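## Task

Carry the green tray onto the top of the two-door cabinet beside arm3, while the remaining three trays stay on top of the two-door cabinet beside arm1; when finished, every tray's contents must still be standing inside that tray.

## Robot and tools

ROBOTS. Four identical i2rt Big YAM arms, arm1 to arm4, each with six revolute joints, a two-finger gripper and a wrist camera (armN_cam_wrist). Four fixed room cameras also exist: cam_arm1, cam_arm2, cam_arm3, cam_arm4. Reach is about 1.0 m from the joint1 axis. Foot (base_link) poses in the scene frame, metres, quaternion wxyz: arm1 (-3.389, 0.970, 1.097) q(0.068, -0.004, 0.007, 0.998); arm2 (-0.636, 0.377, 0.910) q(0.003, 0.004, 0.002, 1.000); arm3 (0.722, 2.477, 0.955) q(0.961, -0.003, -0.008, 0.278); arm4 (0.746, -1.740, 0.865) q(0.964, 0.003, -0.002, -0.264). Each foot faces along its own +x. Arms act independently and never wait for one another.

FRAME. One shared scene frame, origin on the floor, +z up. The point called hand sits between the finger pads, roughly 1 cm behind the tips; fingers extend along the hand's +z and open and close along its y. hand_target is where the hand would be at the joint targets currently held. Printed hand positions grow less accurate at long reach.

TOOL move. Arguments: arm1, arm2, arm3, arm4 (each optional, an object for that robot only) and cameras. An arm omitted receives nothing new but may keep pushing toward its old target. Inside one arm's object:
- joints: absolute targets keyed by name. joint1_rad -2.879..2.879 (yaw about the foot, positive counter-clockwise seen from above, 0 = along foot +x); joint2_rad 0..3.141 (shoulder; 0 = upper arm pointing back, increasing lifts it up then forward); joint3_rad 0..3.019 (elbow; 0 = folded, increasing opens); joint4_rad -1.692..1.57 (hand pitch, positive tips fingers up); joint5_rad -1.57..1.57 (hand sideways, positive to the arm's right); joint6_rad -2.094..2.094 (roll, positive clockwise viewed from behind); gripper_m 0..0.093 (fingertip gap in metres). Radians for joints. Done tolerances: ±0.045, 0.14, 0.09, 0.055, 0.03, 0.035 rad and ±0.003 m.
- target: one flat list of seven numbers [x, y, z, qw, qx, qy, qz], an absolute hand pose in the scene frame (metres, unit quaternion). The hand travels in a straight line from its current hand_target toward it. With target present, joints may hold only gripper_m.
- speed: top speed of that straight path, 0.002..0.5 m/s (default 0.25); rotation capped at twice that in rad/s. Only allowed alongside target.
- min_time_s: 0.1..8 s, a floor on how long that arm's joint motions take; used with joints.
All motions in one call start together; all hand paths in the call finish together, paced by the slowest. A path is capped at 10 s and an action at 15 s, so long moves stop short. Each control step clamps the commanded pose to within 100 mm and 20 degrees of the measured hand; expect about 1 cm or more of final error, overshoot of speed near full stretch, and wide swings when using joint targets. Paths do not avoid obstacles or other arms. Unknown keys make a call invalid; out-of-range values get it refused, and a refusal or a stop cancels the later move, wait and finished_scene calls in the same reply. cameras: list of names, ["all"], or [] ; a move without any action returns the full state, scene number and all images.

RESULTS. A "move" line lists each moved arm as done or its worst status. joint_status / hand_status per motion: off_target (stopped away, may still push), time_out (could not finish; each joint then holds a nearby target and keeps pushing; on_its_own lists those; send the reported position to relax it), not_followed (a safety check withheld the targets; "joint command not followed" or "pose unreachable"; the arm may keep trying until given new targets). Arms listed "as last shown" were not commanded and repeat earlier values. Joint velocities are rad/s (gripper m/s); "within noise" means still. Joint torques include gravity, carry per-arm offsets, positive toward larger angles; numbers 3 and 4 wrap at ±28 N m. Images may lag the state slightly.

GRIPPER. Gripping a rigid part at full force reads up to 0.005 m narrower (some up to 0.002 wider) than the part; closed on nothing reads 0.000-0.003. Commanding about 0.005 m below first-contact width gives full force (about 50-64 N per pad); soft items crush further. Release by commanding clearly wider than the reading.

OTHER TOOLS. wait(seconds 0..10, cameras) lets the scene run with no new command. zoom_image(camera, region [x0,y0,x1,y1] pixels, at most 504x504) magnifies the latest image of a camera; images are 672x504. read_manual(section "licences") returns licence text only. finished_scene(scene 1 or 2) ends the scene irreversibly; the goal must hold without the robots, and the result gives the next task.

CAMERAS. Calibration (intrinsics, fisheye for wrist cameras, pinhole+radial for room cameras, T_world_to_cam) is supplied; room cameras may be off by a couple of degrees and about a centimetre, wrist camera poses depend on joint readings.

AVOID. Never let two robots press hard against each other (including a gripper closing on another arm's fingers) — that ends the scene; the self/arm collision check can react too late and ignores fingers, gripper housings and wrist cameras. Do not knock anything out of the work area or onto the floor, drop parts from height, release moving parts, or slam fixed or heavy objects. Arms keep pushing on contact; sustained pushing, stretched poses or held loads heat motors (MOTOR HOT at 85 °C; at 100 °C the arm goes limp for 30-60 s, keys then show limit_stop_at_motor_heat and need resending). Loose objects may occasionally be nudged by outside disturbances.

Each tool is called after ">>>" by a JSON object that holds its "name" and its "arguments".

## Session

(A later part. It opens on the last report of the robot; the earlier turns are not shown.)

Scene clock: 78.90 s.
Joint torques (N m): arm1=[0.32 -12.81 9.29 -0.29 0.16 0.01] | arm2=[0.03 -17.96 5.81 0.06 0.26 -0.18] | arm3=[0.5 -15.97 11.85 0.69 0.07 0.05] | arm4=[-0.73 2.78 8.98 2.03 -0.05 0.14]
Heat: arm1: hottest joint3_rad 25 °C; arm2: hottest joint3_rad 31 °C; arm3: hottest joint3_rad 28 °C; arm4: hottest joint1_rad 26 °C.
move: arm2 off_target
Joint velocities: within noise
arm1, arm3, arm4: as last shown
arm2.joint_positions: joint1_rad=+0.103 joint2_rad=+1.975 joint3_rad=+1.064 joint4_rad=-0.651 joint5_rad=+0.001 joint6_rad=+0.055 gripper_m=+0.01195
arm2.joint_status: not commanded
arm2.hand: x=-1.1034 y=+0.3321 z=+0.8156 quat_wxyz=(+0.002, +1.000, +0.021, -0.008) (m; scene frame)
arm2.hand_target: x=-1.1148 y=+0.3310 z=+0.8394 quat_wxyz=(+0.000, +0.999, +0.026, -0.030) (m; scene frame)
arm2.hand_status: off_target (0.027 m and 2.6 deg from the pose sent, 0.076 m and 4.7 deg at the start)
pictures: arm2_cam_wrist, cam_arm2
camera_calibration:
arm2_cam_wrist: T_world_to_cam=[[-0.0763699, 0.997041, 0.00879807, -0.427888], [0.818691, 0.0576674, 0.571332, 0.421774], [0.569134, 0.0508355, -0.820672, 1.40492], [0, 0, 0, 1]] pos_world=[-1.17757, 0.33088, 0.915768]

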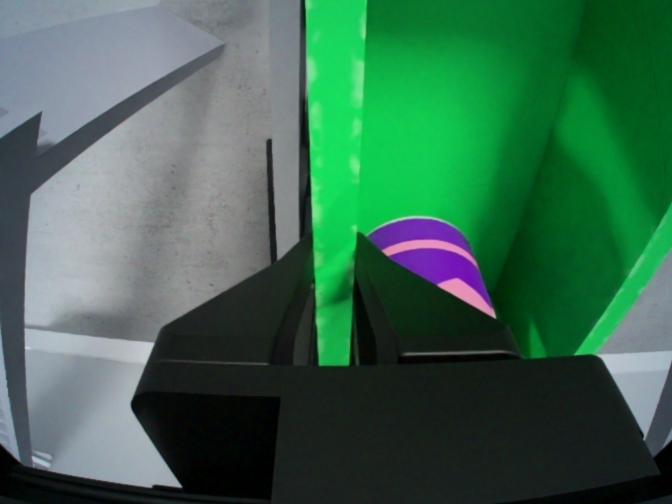

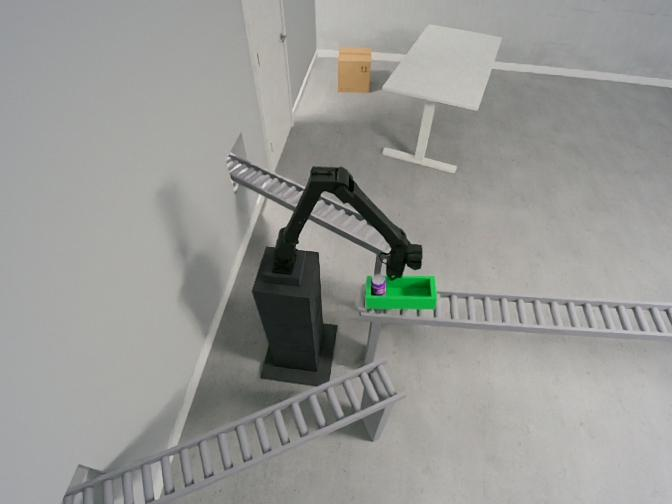

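>>> {"name": "move", "arguments": {"arm2": {"target":[-1.125,0.331,0.97,0,0.9992,0.026,-0.03],"speed":0.12}}}

>>> {"name": "move", "arguments": {"arm2": {"joints":{"joint1_rad":-1.004,"joint6_rad":-1.547},"min_time_s":6}, "cameras": ["arm2_cam_wrist","cam_arm2"]}}

>>> {"name": "zoom_image", "arguments": {"camera": "cam_arm2", "region": [250, 220, 430, 420]}}

Scene clock: 82.43 s.
Joint torques (N m): arm1=[0.32 -12.86 9.31 -0.29 0.16 0.01] | arm2=[-0.09 -16.03 12.11 -0.09 0.26 -0.16] | arm3=[0.44 -15.97 11.78 0.7 0.08 0.04] | arm4=[-0.73 2.84 8.96 2.03 -0.05 0.14]
Heat: arm1: hottest joint3_rad 25 °C; arm2: hottest joint3_rad 31 °C; arm3: hottest joint3_rad 28 °C; arm4: hottest joint3_rad 27 °C.
move: arm2 off_target
Joint velocities: within noise
arm1, arm3, arm4: as last shown
arm2.joint_positions: joint1_rad=+0.103 joint2_rad=+1.757 joint3_rad=+1.123 joint4_rad=-0.983 joint5_rad=+0.001 joint6_rad=+0.052 gripper_m=+0.01195
arm2.joint_status: not commanded
arm2.hand: x=-1.0881 y=+0.3339 z=+0.9295 quat_wxyz=(-0.001, +1.000, +0.022, +0.020) (m; scene frame)
arm2.hand_target: x=-1.1221 y=+0.3312 z=+0.9709 quat_wxyz=(+0.000, +0.999, +0.026, -0.030) (m; scene frame)
arm2.hand_status: off_target (0.055 m and 5.7 deg from the pose sent, 0.156 m and 2.6 deg at the start)
pictures: none

Scene clock: 89.13 s.
Joint torques (N m): arm1=[0.26 -12.81 9.31 -0.29 0.16 0.01] | arm2=[-0.38 -15.97 12 0.12 0.11 -0.18] | arm3=[0.5 -15.85 11.84 0.68 0.09 0.04] | arm4=[-0.73 2.78 8.96 2.03 -0.05 0.14]
Heat: arm1: hottest joint3_rad 25 °C; arm2: hottest joint3_rad 32 °C; arm3: hottest joint3_rad 29 °C; arm4: hottest joint3_rad 27 °C.
move: arm2 done
Joint velocities: within noise
arm1, arm3, arm4: as last shown
arm2.joint_positions: joint1_rad=-1.001 joint2_rad=+1.757 joint3_rad=+1.123 joint4_rad=-0.993 joint5_rad=+0.002 joint6_rad=-1.539 gripper_m=+0.01195
arm2.joint_status: all done
arm2.hand: x=-0.8767 y=+0.7602 z=+0.9266 quat_wxyz=(+0.027, +0.964, +0.263, +0.005) (m; scene frame)
arm2.hand_target: x=-0.8941 y=+0.7926 z=+0.9677 quat_wxyz=(-0.026, +0.964, +0.265, -0.008) (m; scene frame)
arm2.hand_status: not commanded
pictures: arm2_cam_wrist, cam_arm2
camera_calibration:
arm2_cam_wrist: T_world_to_cam=[[-0.537743, 0.841969, -0.0438247, -1.07623], [0.673326, 0.460157, 0.578695, -0.292149], [0.507409, 0.281681, -0.814366, 1.1098], [0, 0, 0, 1]] pos_world=[-0.945148, 0.727979, 1.02568]

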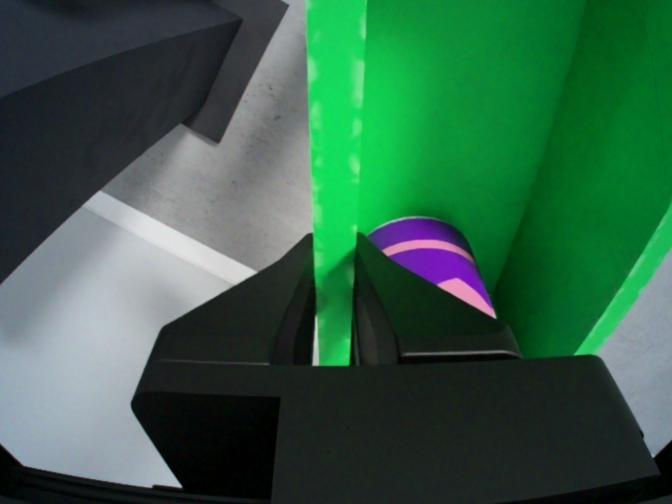

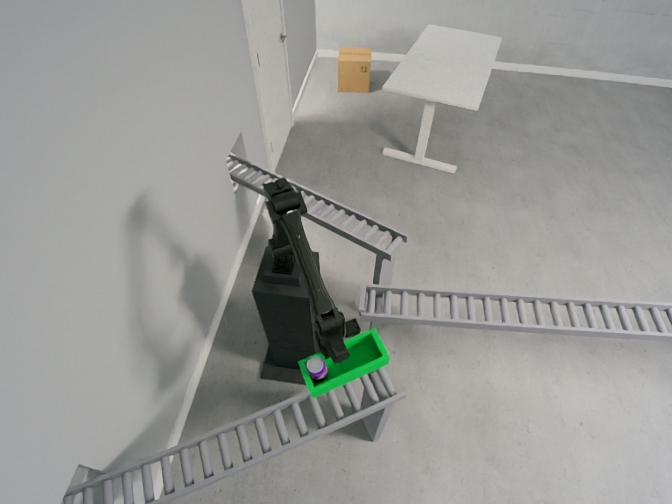

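Scaled by 2.520 from the camera's 672x504 image, which has a finer 960x720 frame.

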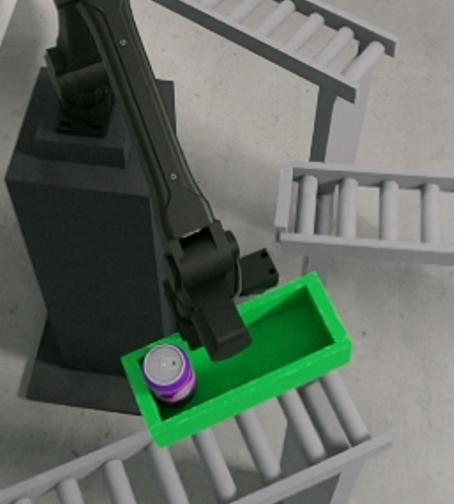

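>>> {"name": "move", "arguments": {"arm2": {"target":[-0.928,0.842,0.83,-0.02,0.965,0.262,0],"speed":0.12}, "cameras": ["arm2_cam_wrist","cam_arm2"]}}

>>> {"name": "zoom_image", "arguments": {"camera": "cam_arm2", "region": [290, 300, 430, 420]}}

>>> {"name": "zoom_image", "arguments": {"camera": "arm2_cam_wrist", "region": [150, 0, 400, 250]}}

Scene clock: 91.57 s.
Joint torques (N m): arm1=[0.26 -12.81 9.29 -0.29 0.16 0.01] | arm2=[0.15 -18.26 10.45 0.64 0.19 -0.04] | arm3=[0.38 -15.85 11.82 0.69 0.09 0.05] | arm4=[-0.73 2.78 8.96 2.03 -0.05 0.13]
Heat: arm1: hottest joint3_rad 25 °C; arm2: hottest joint3_rad 32 °C; arm3: hottest joint3_rad 29 °C; arm4: hottest joint3_rad 27 °C.
move: arm2 off_target
Joint velocities: within noise
arm1, arm3, arm4: as last shown
arm2.joint_positions: joint1_rad=-1.001 joint2_rad=+2.090 joint3_rad=+1.229 joint4_rad=-0.785 joint5_rad=+0.013 joint6_rad=-1.539 gripper_m=+0.01195
arm2.joint_status: not commanded
arm2.hand: x=-0.9011 y=+0.8002 z=+0.7991 quat_wxyz=(+0.034, +0.964, +0.264, +0.013) (m; scene frame)
arm2.hand_target: x=-0.9265 y=+0.8394 z=+0.8326 quat_wxyz=(-0.020, +0.965, +0.262, +0.000) (m; scene frame)
arm2.hand_status: off_target (0.059 m and 6.4 deg from the pose sent, 0.137 m and 5.4 deg at the start)
pictures: arm2_cam_wrist, cam_arm2
camera_calibration:
arm2_cam_wrist: T_world_to_cam=[[-0.537427, 0.840989, -0.0625283, -1.11262], [0.661869, 0.466584, 0.58671, -0.242266], [0.522592, 0.273928, -0.807379, 1.02132], [0, 0, 0, 1]] pos_world=[-0.971339, 0.768974, 0.897162]

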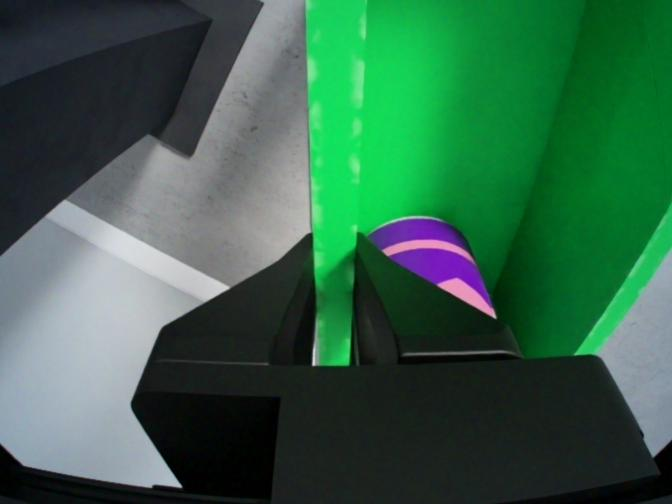

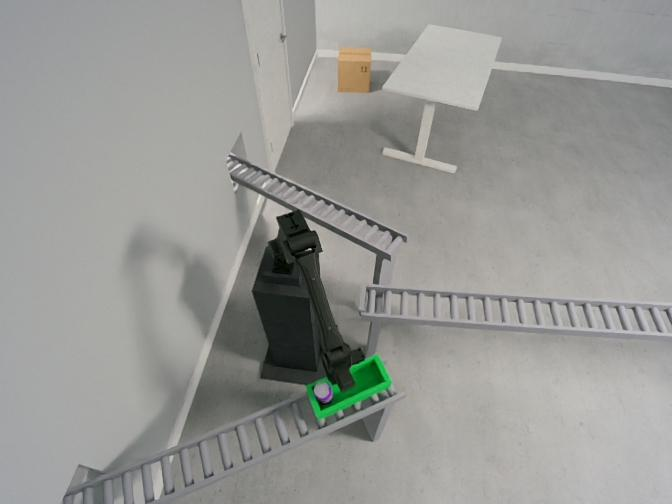

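Scaled by 3.600 from the camera's 672x504 image, which has a finer 960x720 frame.

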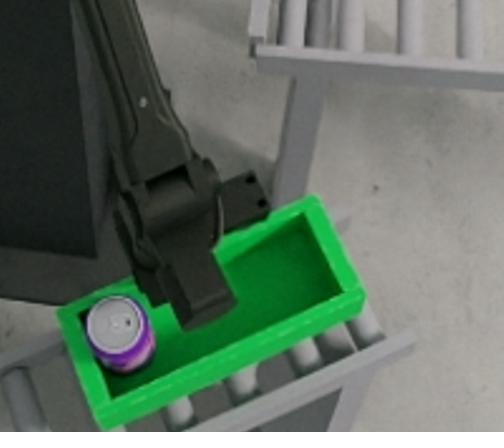

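Scaled by 2.016 from the camera's 672x504 image, which has a finer 960x720 frame.

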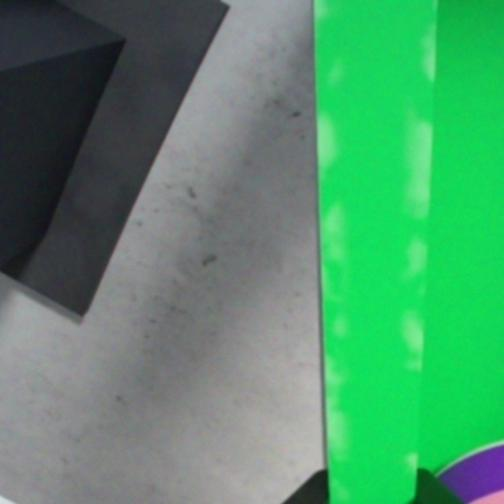

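>>> {"name": "move", "arguments": {"arm2": {"target":[-0.944,0.872,0.83,-0.05,0.963,0.262,0],"speed":0.12}, "cameras": ["arm2_cam_wrist","cam_arm2"]}}

>>> {"name": "zoom_image", "arguments": {"camera": "cam_arm2", "region": [290, 300, 430, 420]}}

Scene clock: 93.30 s.
Joint torques (N m): arm1=[0.32 -12.86 9.29 -0.28 0.16 0.01] | arm2=[0.26 -18.67 10.7 0.79 0.22 -0.06] | arm3=[0.5 -15.85 11.78 0.66 0.08 0.05] | arm4=[-0.67 2.84 8.96 2.03 -0.05 0.14]
Heat: arm1: hottest joint3_rad 25 °C; arm2: hottest joint3_rad 32 °C; arm3: hottest joint3_rad 29 °C; arm4: hottest joint3_rad 27 °C.
move: arm2 off_target
Joint velocities: within noise
arm1.joint_positions: joint1_rad=+1.676 joint2_rad=+2.005 joint3_rad=+1.330 joint4_rad=-0.902 joint5_rad=+0.006 joint6_rad=+1.537 gripper_m=+0.03496
arm1.joint_status: not commanded
arm1.hand: x=-3.4066 y=+0.4305 z=+1.0636 quat_wxyz=(+0.004, +1.000, +0.001, +0.001) (m; scene frame)
arm1.hand_target: x=-3.4050 y=+0.4261 z=+1.0600 quat_wxyz=(+0.000, +1.000, +0.000, +0.000) (m; scene frame)
arm1.hand_status: not commanded
arm2.joint_positions: joint1_rad=-1.001 joint2_rad=+2.126 joint3_rad=+1.298 joint4_rad=-0.759 joint5_rad=+0.030 joint6_rad=-1.539 gripper_m=+0.01195
arm2.joint_status: not commanded
arm2.hand: x=-0.9170 y=+0.8309 z=+0.7977 quat_wxyz=(+0.004, +0.965, +0.263, +0.013) (m; scene frame)
arm2.hand_target: x=-0.9424 y=+0.8692 z=+0.8325 quat_wxyz=(-0.050, +0.964, +0.262, +0.000) (m; scene frame)
arm2.hand_status: off_target (0.059 m and 6.3 deg from the pose sent, 0.089 m and 9.8 deg at the start)
arm3: as last shown
arm4.joint_positions: joint1_rad=-0.546 joint2_rad=+0.615 joint3_rad=+1.544 joint4_rad=-1.256 joint5_rad=-0.261 joint6_rad=-0.380 gripper_m=+0.09396
arm4.joint_status: not commanded
arm4.hand: x=+0.8806 y=-1.9065 z=+1.4980 quat_wxyz=(-0.502, -0.207, -0.782, +0.305) (m; scene frame)
arm4.hand_target: x=+0.8787 y=-1.9029 z=+1.5072 quat_wxyz=(-0.508, -0.204, -0.776, +0.312) (m; scene frame)
arm4.hand_status: not commanded
pictures: arm2_cam_wrist, cam_arm2
camera_calibration:
arm2_cam_wrist: T_world_to_cam=[[-0.538267, 0.842765, -0.0038878, -1.19608], [0.671804, 0.431852, 0.601817, -0.219371], [0.50887, 0.321327, -0.798624, 0.961171], [0, 0, 0, 1]] pos_world=[-0.985548, 0.793902, 0.894986]

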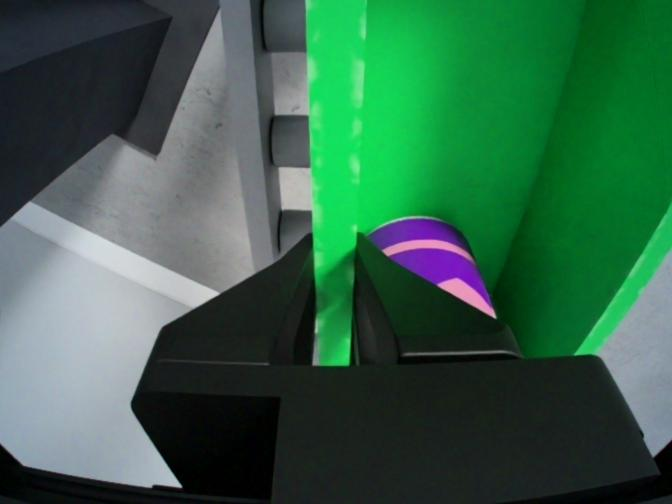

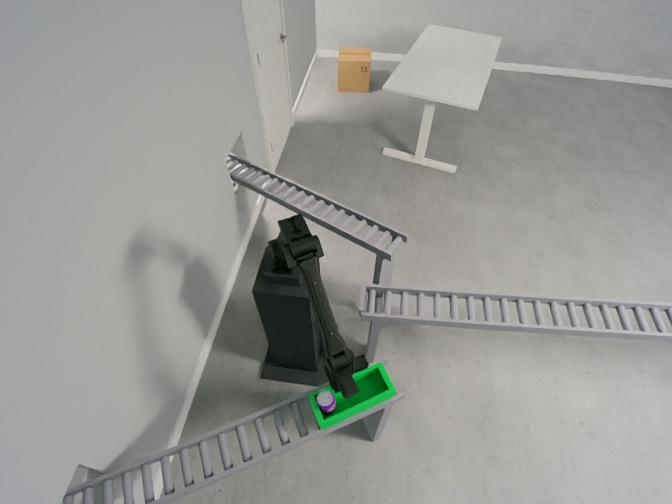

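Scaled by 3.600 from the camera's 672x504 image, which has a finer 960x720 frame.

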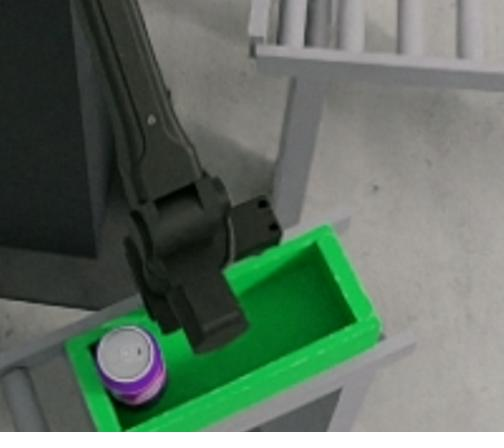

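>>> {"name": "move", "arguments": {"arm2": {"target":[-0.938,0.862,0.790,-0.05,0.963,0.262,0],"speed":0.06}, "cameras": ["arm2_cam_wrist","cam_arm2"]}}

>>> {"name": "zoom_image", "arguments": {"camera": "cam_arm2", "region": [290, 330, 430, 450]}}

>>> {"name": "zoom_image", "arguments": {"camera": "arm2_cam_wrist", "region": [150, 0, 400, 250]}}

Scene clock: 95.50 s.
Joint torques (N m): arm1=[0.26 -12.86 9.31 -0.28 0.16 0.01] | arm2=[0.21 -18.78 7.66 1.03 0.12 -0.06] | arm3=[0.44 -15.85 11.79 0.68 0.08 0.04] | arm4=[-0.73 2.78 8.96 2.02 -0.05 0.14]
Heat: arm1: hottest joint3_rad 25 °C; arm2: hottest joint3_rad 32 °C; arm3: hottest joint3_rad 29 °C; arm4: hottest joint3_rad 27 °C.
move: arm2 off_target
Joint velocities: within noise
arm1, arm4: as last shown
arm2.joint_positions: joint1_rad=-1.001 joint2_rad=+2.183 joint3_rad=+1.298 joint4_rad=-0.667 joint5_rad=+0.033 joint6_rad=-1.539 gripper_m=+0.01195
arm2.joint_status: not commanded
arm2.hand: x=-0.9211 y=+0.8380 z=+0.7684 quat_wxyz=(-0.013, +0.965, +0.263, +0.009) (m; scene frame)
arm2.hand_target: x=-0.9374 y=+0.8609 z=+0.7908 quat_wxyz=(-0.050, +0.964, +0.262, +0.000) (m; scene frame)
arm2.hand_status: off_target (0.036 m and 4.3 deg from the pose sent, 0.038 m and 6.3 deg at the start)
arm3.joint_positions: joint1_rad=-1.192 joint2_rad=+1.846 joint3_rad=+1.313 joint4_rad=-1.112 joint5_rad=+0.002 joint6_rad=+1.508 gripper_m=+0.05009
arm3.joint_status: not commanded
arm3.hand: x=+1.1261 y=+2.1818 z=+0.9978 quat_wxyz=(+0.028, -0.876, -0.481, +0.010) (m; scene frame)
arm3.hand_target: x=+1.1414 y=+2.1655 z=+1.0205 quat_wxyz=(-0.004, -0.881, -0.473, -0.006) (m; scene frame)
arm3.hand_status: not commanded
pictures: arm2_cam_wrist, cam_arm2
camera_calibration:
arm2_cam_wrist: T_world_to_cam=[[-0.537794, 0.842499, 0.0311839, -1.23066], [0.681693, 0.412788, 0.60407, -0.178606], [0.496056, 0.346123, -0.796321, 0.903261], [0, 0, 0, 1]] pos_world=[-0.988154, 0.797914, 0.865553]

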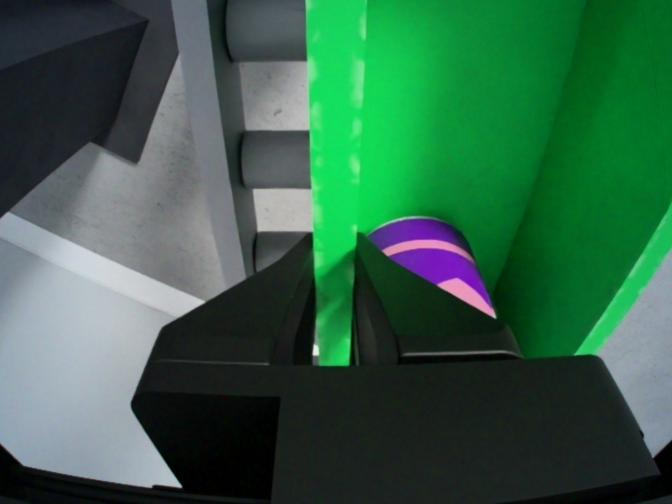

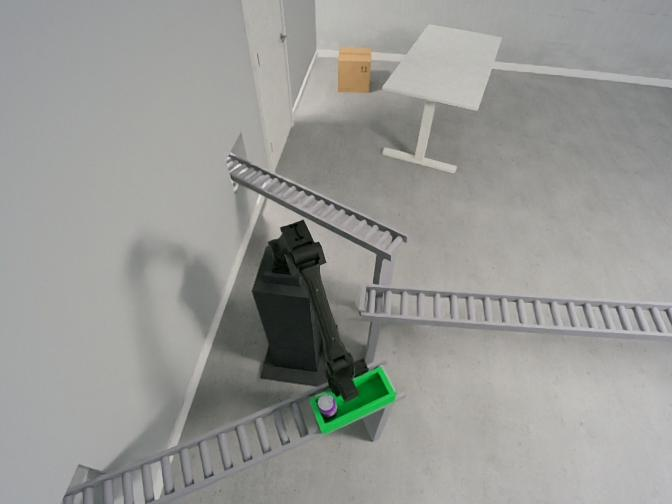

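Scaled by 3.600 from the camera's 672x504 image, which has a finer 960x720 frame.

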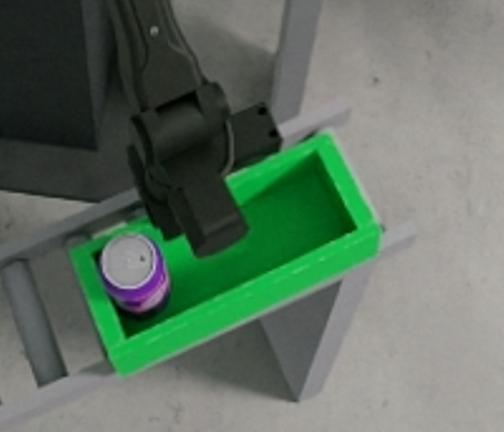

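Scaled by 2.016 from the camera's 672x504 image, which has a finer 960x720 frame.

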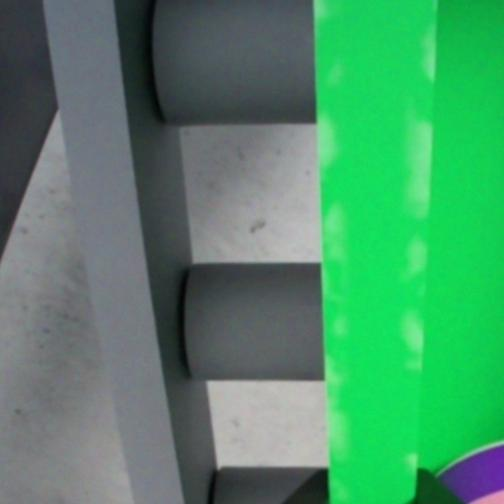

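>>> {"name": "move", "arguments": {"arm2": {"target":[-0.926,0.842,0.815,-0.045,0.963,0.262,0],"speed":0.08}}}

>>> {"name": "move", "arguments": {"arm2": {"target":[-0.923,0.837,0.775,-0.035,0.964,0.262,0],"speed":0.05}, "cameras": ["arm2_cam_wrist","cam_arm2"]}}

>>> {"name": "zoom_image", "arguments": {"camera": "cam_arm2", "region": [290, 330, 430, 450]}}

>>> {"name": "zoom_image", "arguments": {"camera": "arm2_cam_wrist", "region": [150, 0, 400, 250]}}

Scene clock: 97.43 s.
Joint torques (N m): arm1=[0.26 -12.86 9.31 -0.29 0.16 0.01] | arm2=[0.26 -20.89 6.23 0.35 0.02 -0.05] | arm3=[0.32 -15.85 11.84 0.68 0.08 0.05] | arm4=[-0.73 2.78 8.96 2.03 -0.05 0.14]
Heat: arm1: hottest joint3_rad 25 °C; arm2: hottest joint3_rad 32 °C; arm3: hottest joint3_rad 29 °C; arm4: hottest joint3_rad 27 °C.
move: arm2 off_target
Joint velocities: within noise
arm1, arm3, arm4: as last shown
arm2.joint_positions: joint1_rad=-1.001 joint2_rad=+2.137 joint3_rad=+1.246 joint4_rad=-0.669 joint5_rad=+0.033 joint6_rad=-1.539 gripper_m=+0.01195
arm2.joint_status: not commanded
arm2.hand: x=-0.9121 y=+0.8238 z=+0.7790 quat_wxyz=(-0.009, +0.965, +0.263, +0.010) (m; scene frame)
arm2.hand_target: x=-0.9255 y=+0.8412 z=+0.8143 quat_wxyz=(-0.045, +0.964, +0.262, +0.000) (m; scene frame)
arm2.hand_status: off_target (0.043 m and 4.3 deg from the pose sent, 0.047 m and 3.8 deg at the start)
pictures: none

Scene clock: 98.77 s.
Joint torques (N m): arm1=[0.26 -12.86 9.31 -0.28 0.16 0.01] | arm2=[0.09 -17.44 5.97 0.99 -0.14 -0.09] | arm3=[0.5 -15.79 11.82 0.68 0.08 0.05] | arm4=[-0.73 2.84 8.98 2.03 -0.05 0.14]
Heat: arm1: hottest joint3_rad 25 °C; arm2: hottest joint3_rad 32 °C; arm3: hottest joint3_rad 29 °C; arm4: hottest joint3_rad 27 °C.
move: arm2 off_target
Joint velocities: within noise
arm1, arm3, arm4: as last shown
arm2.joint_positions: joint1_rad=-1.001 joint2_rad=+2.164 joint3_rad=+1.246 joint4_rad=-0.627 joint5_rad=+0.032 joint6_rad=-1.537 gripper_m=+0.01195
arm2.joint_status: not commanded
arm2.hand: x=-0.9140 y=+0.8264 z=+0.7658 quat_wxyz=(-0.016, +0.965, +0.262, +0.007) (m; scene frame)
arm2.hand_target: x=-0.9229 y=+0.8367 z=+0.7752 quat_wxyz=(-0.035, +0.964, +0.262, +0.000) (m; scene frame)
arm2.hand_status: off_target (0.017 m and 2.3 deg from the pose sent, 0.018 m and 3.2 deg at the start)
pictures: arm2_cam_wrist, cam_arm2
camera_calibration:
arm2_cam_wrist: T_world_to_cam=[[-0.535666, 0.843584, 0.0377914, -1.22104], [0.685408, 0.408214, 0.602974, -0.168993], [0.493232, 0.348895, -0.796865, 0.897166], [0, 0, 0, 1]] pos_world=[-0.98075, 0.786016, 0.862963]

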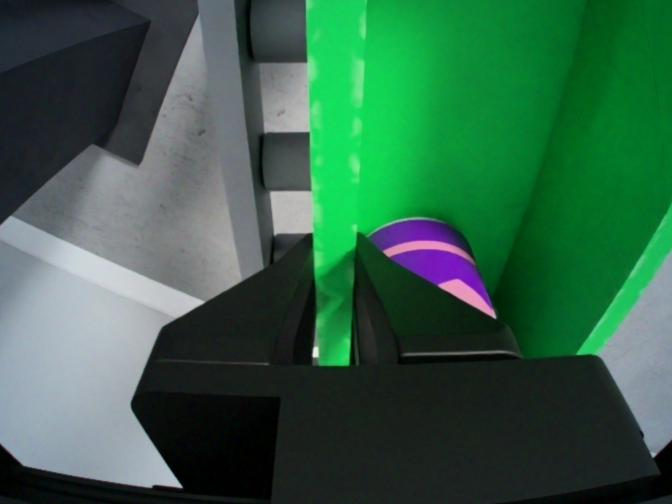

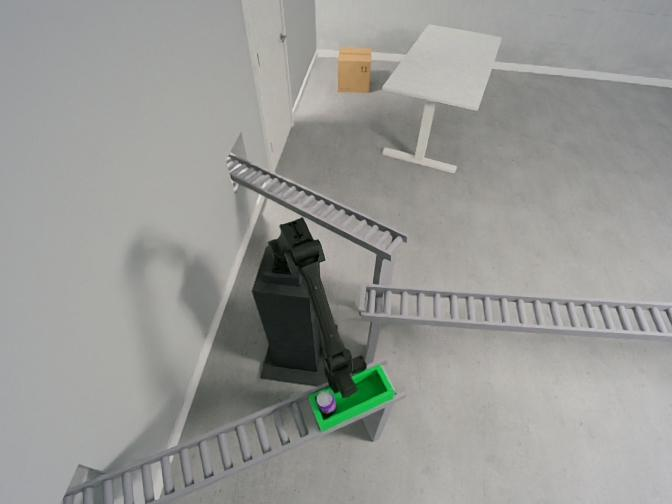

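Scaled by 3.600 from the camera's 672x504 image, which has a finer 960x720 frame.

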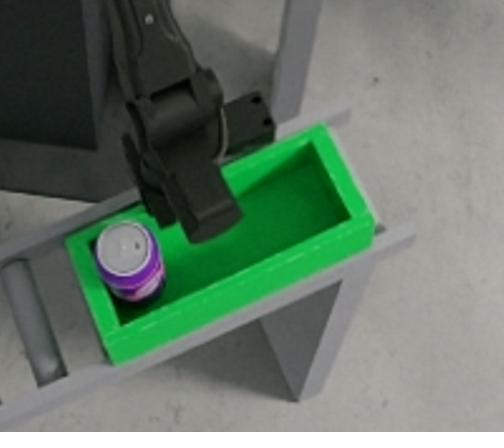

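Scaled by 2.016 from the camera's 672x504 image, which has a finer 960x720 frame.

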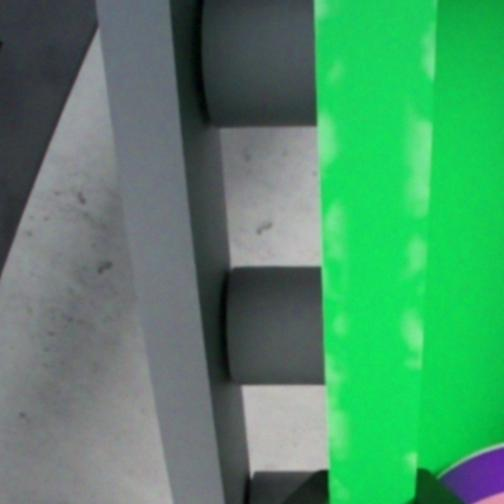

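>>> {"name": "move", "arguments": {"arm2": {"target":[-0.918,0.829,0.81,-0.035,0.964,0.262,0],"speed":0.08}}}

>>> {"name": "move", "arguments": {"arm2": {"target":[-0.914,0.823,0.765,-0.025,0.965,0.262,0],"speed":0.05}, "cameras": ["arm2_cam_wrist","cam_arm2"]}}

>>> {"name": "zoom_image", "arguments": {"camera": "cam_arm2", "region": [290, 330, 430, 450]}}

>>> {"name": "zoom_image", "arguments": {"camera": "arm2_cam_wrist", "region": [150, 0, 400, 250]}}

Scene clock: 100.53 s.
Joint torques (N m): arm1=[0.26 -12.86 9.29 -0.29 0.16 0.01] | arm2=[0.15 -20.6 6.01 0.28 0.01 -0.08] | arm3=[0.5 -16.03 11.81 0.69 0.09 0.06] | arm4=[-0.73 2.84 8.96 2.02 -0.05 0.14]
Heat: arm1: hottest joint3_rad 25 °C; arm2: hottest joint3_rad 32 °C; arm3: hottest joint3_rad 29 °C; arm4: hottest joint3_rad 27 °C.
move: arm2 off_target
Joint velocities: within noise
arm1, arm3, arm4: as last shown
arm2.joint_positions: joint1_rad=-1.001 joint2_rad=+2.128 joint3_rad=+1.210 joint4_rad=-0.660 joint5_rad=+0.027 joint6_rad=-1.537 gripper_m=+0.01195
arm2.joint_status: not commanded
arm2.hand: x=-0.9050 y=+0.8108 z=+0.7753 quat_wxyz=(+0.000, +0.965, +0.262, +0.010) (m; scene frame)
arm2.hand_target: x=-0.9176 y=+0.8284 z=+0.8094 quat_wxyz=(-0.035, +0.964, +0.262, +0.000) (m; scene frame)
arm2.hand_status: off_target (0.041 m and 4.1 deg from the pose sent, 0.044 m and 2.3 deg at the start)
pictures: none

Scene clock: 102.07 s.
Joint torques (N m): arm1=[0.26 -12.86 9.31 -0.29 0.16 0.01] | arm2=[-0.15 -18.14 5.42 0.9 -0.05 -0.1] | arm3=[0.44 -15.79 11.82 0.65 0.08 0.05] | arm4=[-0.73 2.78 8.96 2.03 -0.05 0.14]
Heat: arm1: hottest joint3_rad 25 °C; arm2: hottest joint3_rad 32 °C; arm3: hottest joint3_rad 29 °C; arm4: hottest joint3_rad 27 °C.
move: arm2 off_target
Joint velocities: within noise
arm1, arm3, arm4: as last shown
arm2.joint_positions: joint1_rad=-1.001 joint2_rad=+2.179 joint3_rad=+1.209 joint4_rad=-0.604 joint5_rad=+0.023 joint6_rad=-1.537 gripper_m=+0.01195
arm2.joint_status: not commanded
arm2.hand: x=-0.9052 y=+0.8093 z=+0.7501 quat_wxyz=(-0.001, +0.965, +0.262, +0.008) (m; scene frame)
arm2.hand_target: x=-0.9138 y=+0.8227 z=+0.7651 quat_wxyz=(-0.025, +0.965, +0.262, +0.000) (m; scene frame)
arm2.hand_status: off_target (0.022 m and 2.9 deg from the pose sent, 0.018 m and 3.1 deg at the start)
pictures: arm2_cam_wrist, cam_arm2
camera_calibration:
arm2_cam_wrist: T_world_to_cam=[[-0.536197, 0.844048, 0.00874444, -1.18025], [0.680345, 0.426023, 0.596351, -0.172743], [0.499623, 0.325711, -0.802676, 0.915145], [0, 0, 0, 1]] pos_world=[-0.972548, 0.771705, 0.847901]

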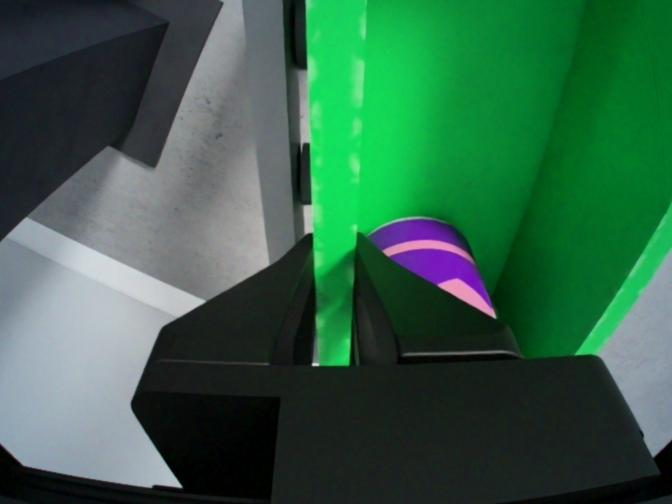

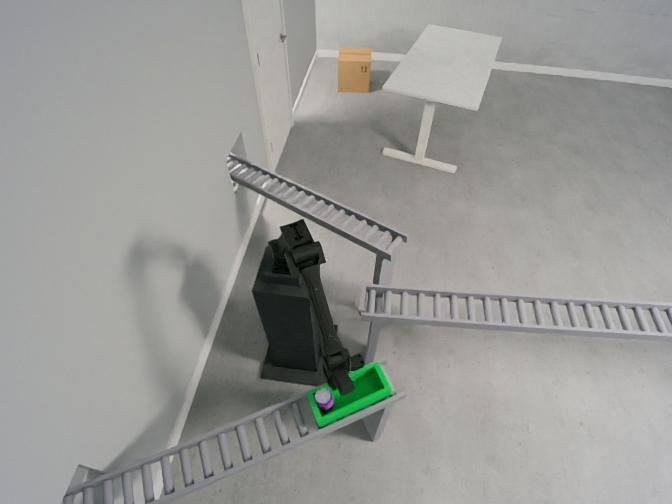

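Scaled by 3.600 from the camera's 672x504 image, which has a finer 960x720 frame.

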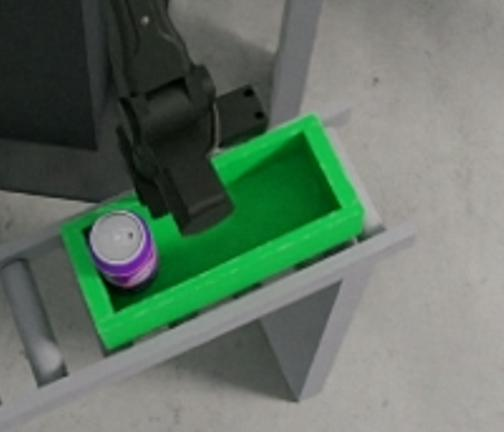

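Scaled by 2.016 from the camera's 672x504 image, which has a finer 960x720 frame.

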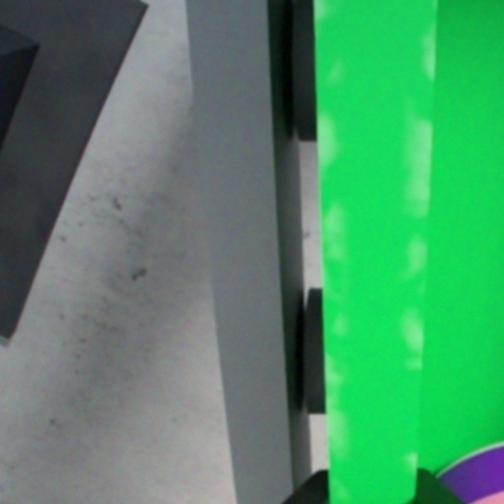

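>>> {"name": "move", "arguments": {"arm2": {"target":[-0.913,0.822,0.75,-0.02,0.965,0.262,0],"speed":0.05}, "cameras": ["cam_arm2"]}}

>>> {"name": "zoom_image", "arguments": {"camera": "cam_arm2", "region": [290, 330, 430, 450]}}

Scene clock: 103.33 s.
Joint torques (N m): arm1=[0.26 -12.81 9.31 -0.28 0.16 0.01] | arm2=[-0.21 -16.15 5.91 0.92 -0.2 -0.15] | arm3=[0.44 -16.09 11.82 0.64 0.08 0.04] | arm4=[-0.73 2.84 8.96 2.03 -0.05 0.13]
Heat: arm1: hottest joint3_rad 25 °C; arm2: hottest joint3_rad 31 °C; arm3: hottest joint3_rad 29 °C; arm4: hottest joint3_rad 27 °C.
move: arm2 off_target
Joint velocities: within noise
arm1, arm3, arm4: as last shown
arm2.joint_positions: joint1_rad=-1.001 joint2_rad=+2.185 joint3_rad=+1.209 joint4_rad=-0.588 joint5_rad=+0.025 joint6_rad=-1.533 gripper_m=+0.01195
arm2.joint_status: not commanded
arm2.hand: x=-0.9061 y=+0.8112 z=+0.7471 quat_wxyz=(-0.006, +0.966, +0.260, +0.007) (m; scene frame)
arm2.hand_target: x=-0.9128 y=+0.8217 z=+0.7502 quat_wxyz=(-0.020, +0.965, +0.262, +0.000) (m; scene frame)
arm2.hand_status: off_target (0.013 m and 1.8 deg from the pose sent, 0.015 m and 2.3 deg at the start)
pictures: cam_arm2

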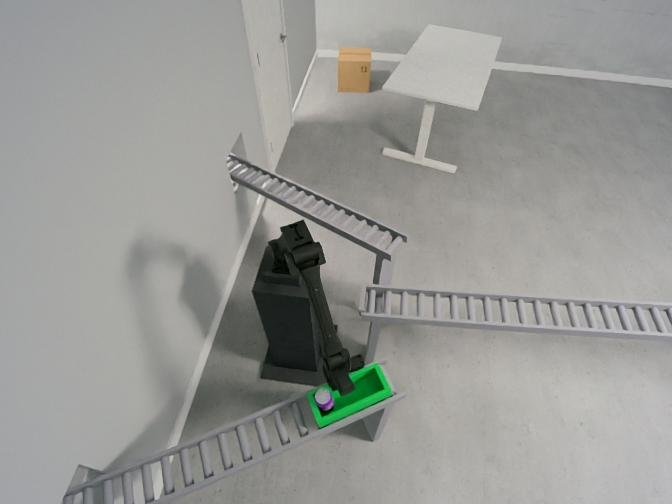

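Scaled by 3.600 from the camera's 672x504 image, which has a finer 960x720 frame.

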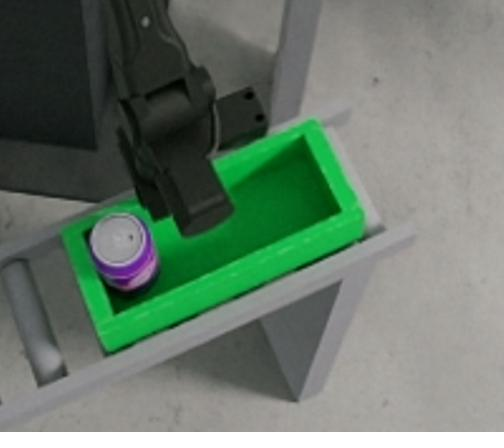

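>>> {"name": "move", "arguments": {"arm2": {"joints":{"gripper_m":0.032}}}}

>>> {"name": "move", "arguments": {"arm2": {"target":[-0.913,0.822,0.90,0.0,0.965,0.262,0],"speed":0.5}, "cameras": ["cam_arm2"]}}

>>> {"name": "zoom_image", "arguments": {"camera": "cam_arm2", "region": [150, 330, 430, 500]}}

>>> {"name": "wait", "arguments": {"seconds": 5, "cameras": ["cam_arm2","cam_arm3"]}}

Scene clock: 104.30 s.
Joint torques (N m): arm1=[0.26 -12.86 9.31 -0.28 0.16 0.01] | arm2=[-0.26 -16.38 5.98 0.75 -0.14 -0.17] | arm3=[0.56 -15.97 11.81 0.66 0.08 0.05] | arm4=[-0.73 2.78 8.96 2.03 -0.05 0.14]
Heat: arm1: hottest joint3_rad 25 °C; arm2: hottest joint3_rad 31 °C; arm3: hottest joint3_rad 29 °C; arm4: hottest joint3_rad 27 °C.
move: arm2 done
Joint velocities: within noise
arm1, arm3, arm4: as last shown
arm2.joint_positions: joint1_rad=-1.001 joint2_rad=+2.185 joint3_rad=+1.209 joint4_rad=-0.582 joint5_rad=+0.023 joint6_rad=-1.532 gripper_m=+0.03186
arm2.joint_status: all done
arm2.hand: x=-0.9072 y=+0.8125 z=+0.7471 quat_wxyz=(-0.009, +0.966, +0.260, +0.005) (m; scene frame)
arm2.hand_target: x=-0.9128 y=+0.8218 z=+0.7502 quat_wxyz=(-0.020, +0.965, +0.262, +0.000) (m; scene frame)
arm2.hand_status: not commanded
pictures: none

Scene clock: 105.60 s.
Joint torques (N m): arm1=[0.26 -12.86 9.29 -0.29 0.16 0.01] | arm2=[-0.38 -14.15 9.2 0.08 -0.14 -0.18] | arm3=[0.5 -16.03 11.79 0.69 0.07 0.06] | arm4=[-0.73 2.78 8.96 2.04 -0.05 0.14]
Heat: arm1: hottest joint3_rad 25 °C; arm2: hottest joint3_rad 31 °C; arm3: hottest joint3_rad 29 °C; arm4: hottest joint3_rad 27 °C.
move: arm2 off_target
Joint velocities: within noise
arm1.joint_positions: joint1_rad=+1.676 joint2_rad=+2.005 joint3_rad=+1.330 joint4_rad=-0.902 joint5_rad=+0.006 joint6_rad=+1.537 gripper_m=+0.03496
arm1.joint_status: not commanded
arm1.hand: x=-3.4066 y=+0.4305 z=+1.0636 quat_wxyz=(+0.004, +1.000, +0.001, +0.001) (m; scene frame)
arm1.hand_target: x=-3.4050 y=+0.4261 z=+1.0600 quat_wxyz=(+0.000, +1.000, +0.000, +0.000) (m; scene frame)
arm1.hand_status: not commanded
arm2.joint_positions: joint1_rad=-1.001 joint2_rad=+1.907 joint3_rad=+1.254 joint4_rad=-0.933 joint5_rad=+0.011 joint6_rad=-1.532 gripper_m=+0.03196
arm2.joint_status: not commanded
arm2.hand: x=-0.9069 y=+0.8102 z=+0.8962 quat_wxyz=(+0.006, +0.966, +0.260, +0.003) (m; scene frame)
arm2.hand_target: x=-0.9128 y=+0.8217 z=+0.9000 quat_wxyz=(+0.000, +0.965, +0.262, +0.000) (m; scene frame)
arm2.hand_status: off_target (0.014 m and 0.8 deg from the pose sent, 0.153 m and 1.2 deg at the start; pose on its path clipped on 4 of 39 steps)
arm3: as last shown
arm4.joint_positions: joint1_rad=-0.546 joint2_rad=+0.615 joint3_rad=+1.544 joint4_rad=-1.256 joint5_rad=-0.261 joint6_rad=-0.380 gripper_m=+0.09396
arm4.joint_status: not commanded
arm4.hand: x=+0.8806 y=-1.9065 z=+1.4980 quat_wxyz=(-0.502, -0.207, -0.782, +0.305) (m; scene frame)
arm4.hand_target: x=+0.8787 y=-1.9029 z=+1.5072 quat_wxyz=(-0.508, -0.204, -0.776, +0.312) (m; scene frame)
arm4.hand_status: not commanded
pictures: cam_arm2

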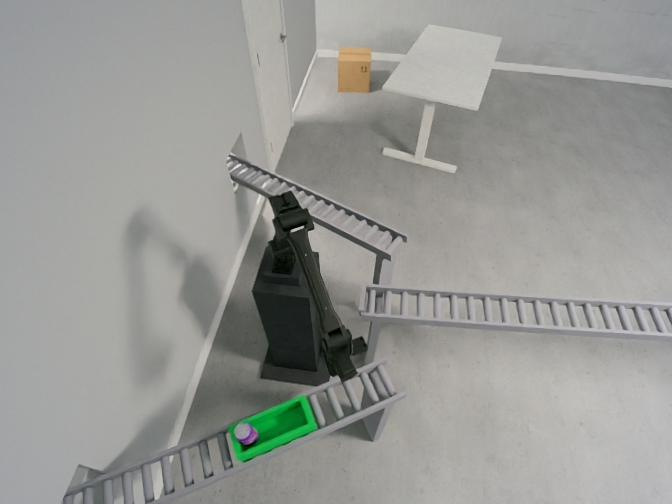

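Scaled by 1.800 from the camera's 672x504 image, which has a finer 960x720 frame.

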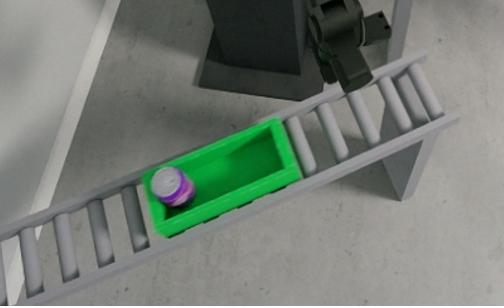

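Scene clock: 110.60 s.
Joint torques (N m): arm1=[0.26 -12.81 9.31 -0.29 0.16 0.01] | arm2=[-0.38 -14.15 9.2 0.08 -0.14 -0.18] | arm3=[0.56 -16.09 11.81 0.7 0.07 0.06] | arm4=[-0.79 2.78 8.96 2.03 -0.04 0.13]
Heat: arm1: hottest joint3_rad 25 °C; arm2: hottest joint3_rad 31 °C; arm3: hottest joint3_rad 29 °C; arm4: hottest joint3_rad 27 °C.
Joint velocities: within noise
arm1.joint_positions: joint1_rad=+1.676 joint2_rad=+2.005 joint3_rad=+1.330 joint4_rad=-0.902 joint5_rad=+0.006 joint6_rad=+1.537 gripper_m=+0.03496
arm1.joint_status: not commanded
arm1.hand: x=-3.4066 y=+0.4305 z=+1.0636 quat_wxyz=(+0.004, +1.000, +0.001, +0.001) (m; scene frame)
arm1.hand_target: x=-3.4050 y=+0.4261 z=+1.0600 quat_wxyz=(+0.000, +1.000, +0.000, +0.000) (m; scene frame)
arm1.hand_status: not commanded
arm2.joint_positions: joint1_rad=-1.001 joint2_rad=+1.907 joint3_rad=+1.254 joint4_rad=-0.933 joint5_rad=+0.011 joint6_rad=-1.532 gripper_m=+0.03196
arm2.joint_status: not commanded
arm2.hand: x=-0.9069 y=+0.8102 z=+0.8962 quat_wxyz=(+0.006, +0.966, +0.260, +0.003) (m; scene frame)
arm2.hand_target: x=-0.9128 y=+0.8217 z=+0.9000 quat_wxyz=(+0.000, +0.965, +0.262, +0.000) (m; scene frame)
arm2.hand_status: off_target (0.014 m and 0.8 deg from the pose sent, 0.153 m and 1.2 deg at the start; pose on its path clipped on 4 of 39 steps)
arm3.joint_positions: joint1_rad=-1.192 joint2_rad=+1.846 joint3_rad=+1.313 joint4_rad=-1.112 joint5_rad=+0.002 joint6_rad=+1.508 gripper_m=+0.05009
arm3.joint_status: not commanded
arm3.hand: x=+1.1261 y=+2.1818 z=+0.9978 quat_wxyz=(+0.028, -0.876, -0.481, +0.010) (m; scene frame)
arm3.hand_target: x=+1.1414 y=+2.1655 z=+1.0205 quat_wxyz=(-0.004, -0.881, -0.473, -0.006) (m; scene frame)
arm3.hand_status: not commanded
arm4.joint_positions: joint1_rad=-0.546 joint2_rad=+0.615 joint3_rad=+1.544 joint4_rad=-1.256 joint5_rad=-0.261 joint6_rad=-0.380 gripper_m=+0.09396
arm4.joint_status: not commanded
arm4.hand: x=+0.8806 y=-1.9065 z=+1.4980 quat_wxyz=(-0.502, -0.207, -0.782, +0.305) (m; scene frame)
arm4.hand_target: x=+0.8787 y=-1.9029 z=+1.5072 quat_wxyz=(-0.508, -0.204, -0.776, +0.312) (m; scene frame)
arm4.hand_status: not commanded
wait: 5.00 s; at rest by 0.27 s
pictures: cam_arm2, cam_arm3

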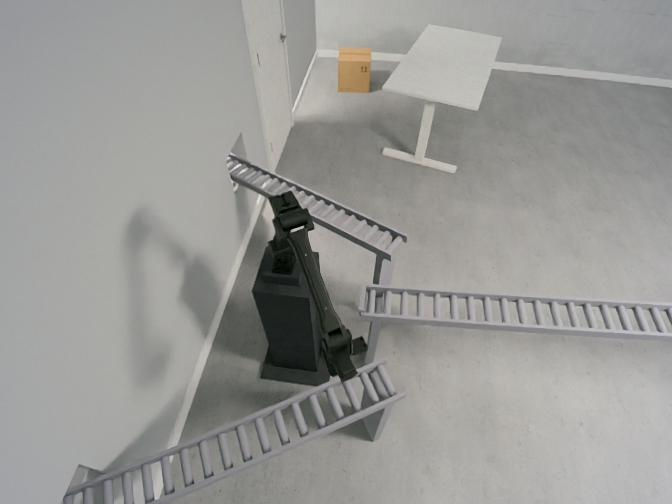

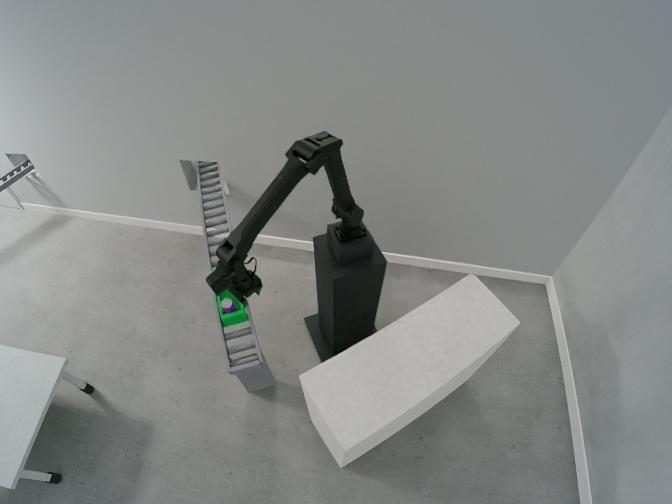

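>>> {"name": "move", "arguments": {"arm3": {"target":[1.06,2.05,0.88,0,0.965,0.262,0],"speed":0.3}, "cameras": ["arm3_cam_wrist","cam_arm3"]}}

>>> {"name": "zoom_image", "arguments": {"camera": "cam_arm3", "region": [180, 260, 300, 400]}}

Scene clock: 114.73 s.
Joint torques (N m): arm1=[0.26 -12.86 9.31 -0.29 0.16 0.01] | arm2=[-0.38 -14.15 9.2 0.08 -0.14 -0.18] | arm3=[1.26 -15.85 9.85 0.66 0.19 0.04] | arm4=[-0.73 2.84 8.96 2.03 -0.04 0.14]
Heat: arm1: hottest joint3_rad 26 °C; arm2: hottest joint3_rad 31 °C; arm3: hottest joint3_rad 29 °C; arm4: hottest joint3_rad 27 °C.
move: arm3 off_target
Joint velocities: within noise
arm1, arm2, arm4: as last shown
arm3.joint_positions: joint1_rad=-1.463 joint2_rad=+2.081 joint3_rad=+1.295 joint4_rad=-0.843 joint5_rad=+0.010 joint6_rad=+1.701 gripper_m=+0.05009
arm3.joint_status: not commanded
arm3.hand: x=+1.0462 y=+2.0665 z=+0.8716 quat_wxyz=(+0.021, -0.963, -0.267, +0.008) (m; scene frame)
arm3.hand_target: x=+1.0596 y=+2.0506 z=+0.8805 quat_wxyz=(+0.000, -0.965, -0.262, +0.000) (m; scene frame)
arm3.hand_status: off_target (0.023 m and 2.7 deg from the pose sent, 0.189 m and 27.4 deg at the start)
pictures: arm3_cam_wrist, cam_arm3
camera_calibration:
arm3_cam_wrist: T_world_to_cam=[[-0.523435, 0.85027, 0.0552951, -1.25957], [0.706901, 0.397111, 0.585316, -2.06784], [0.475718, 0.345463, -0.808918, -0.378051], [0, 0, 0, 1]] pos_world=[0.982305, 2.02274, 0.974177]

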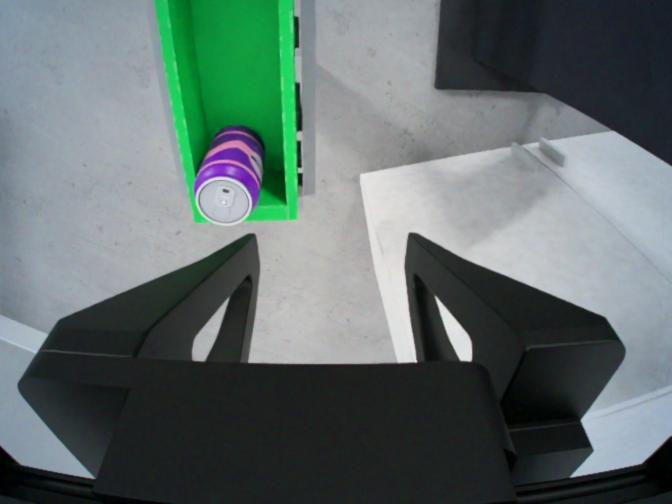

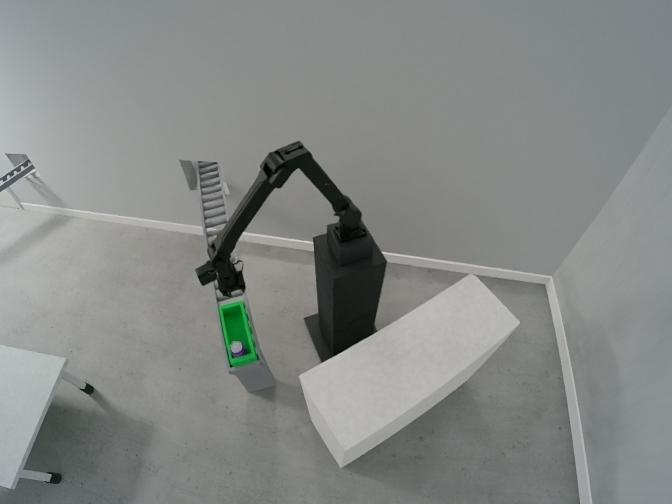

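Scaled by 3.600 from the camera's 672x504 image, which has a finer 960x720 frame.

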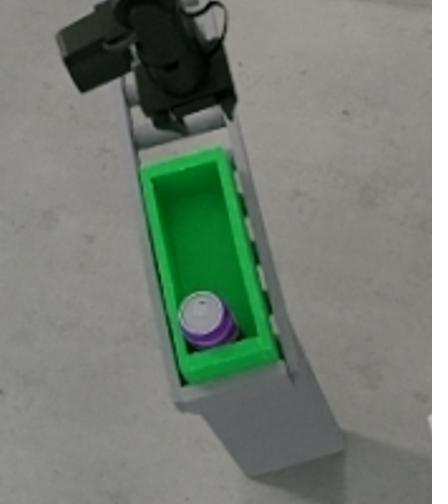

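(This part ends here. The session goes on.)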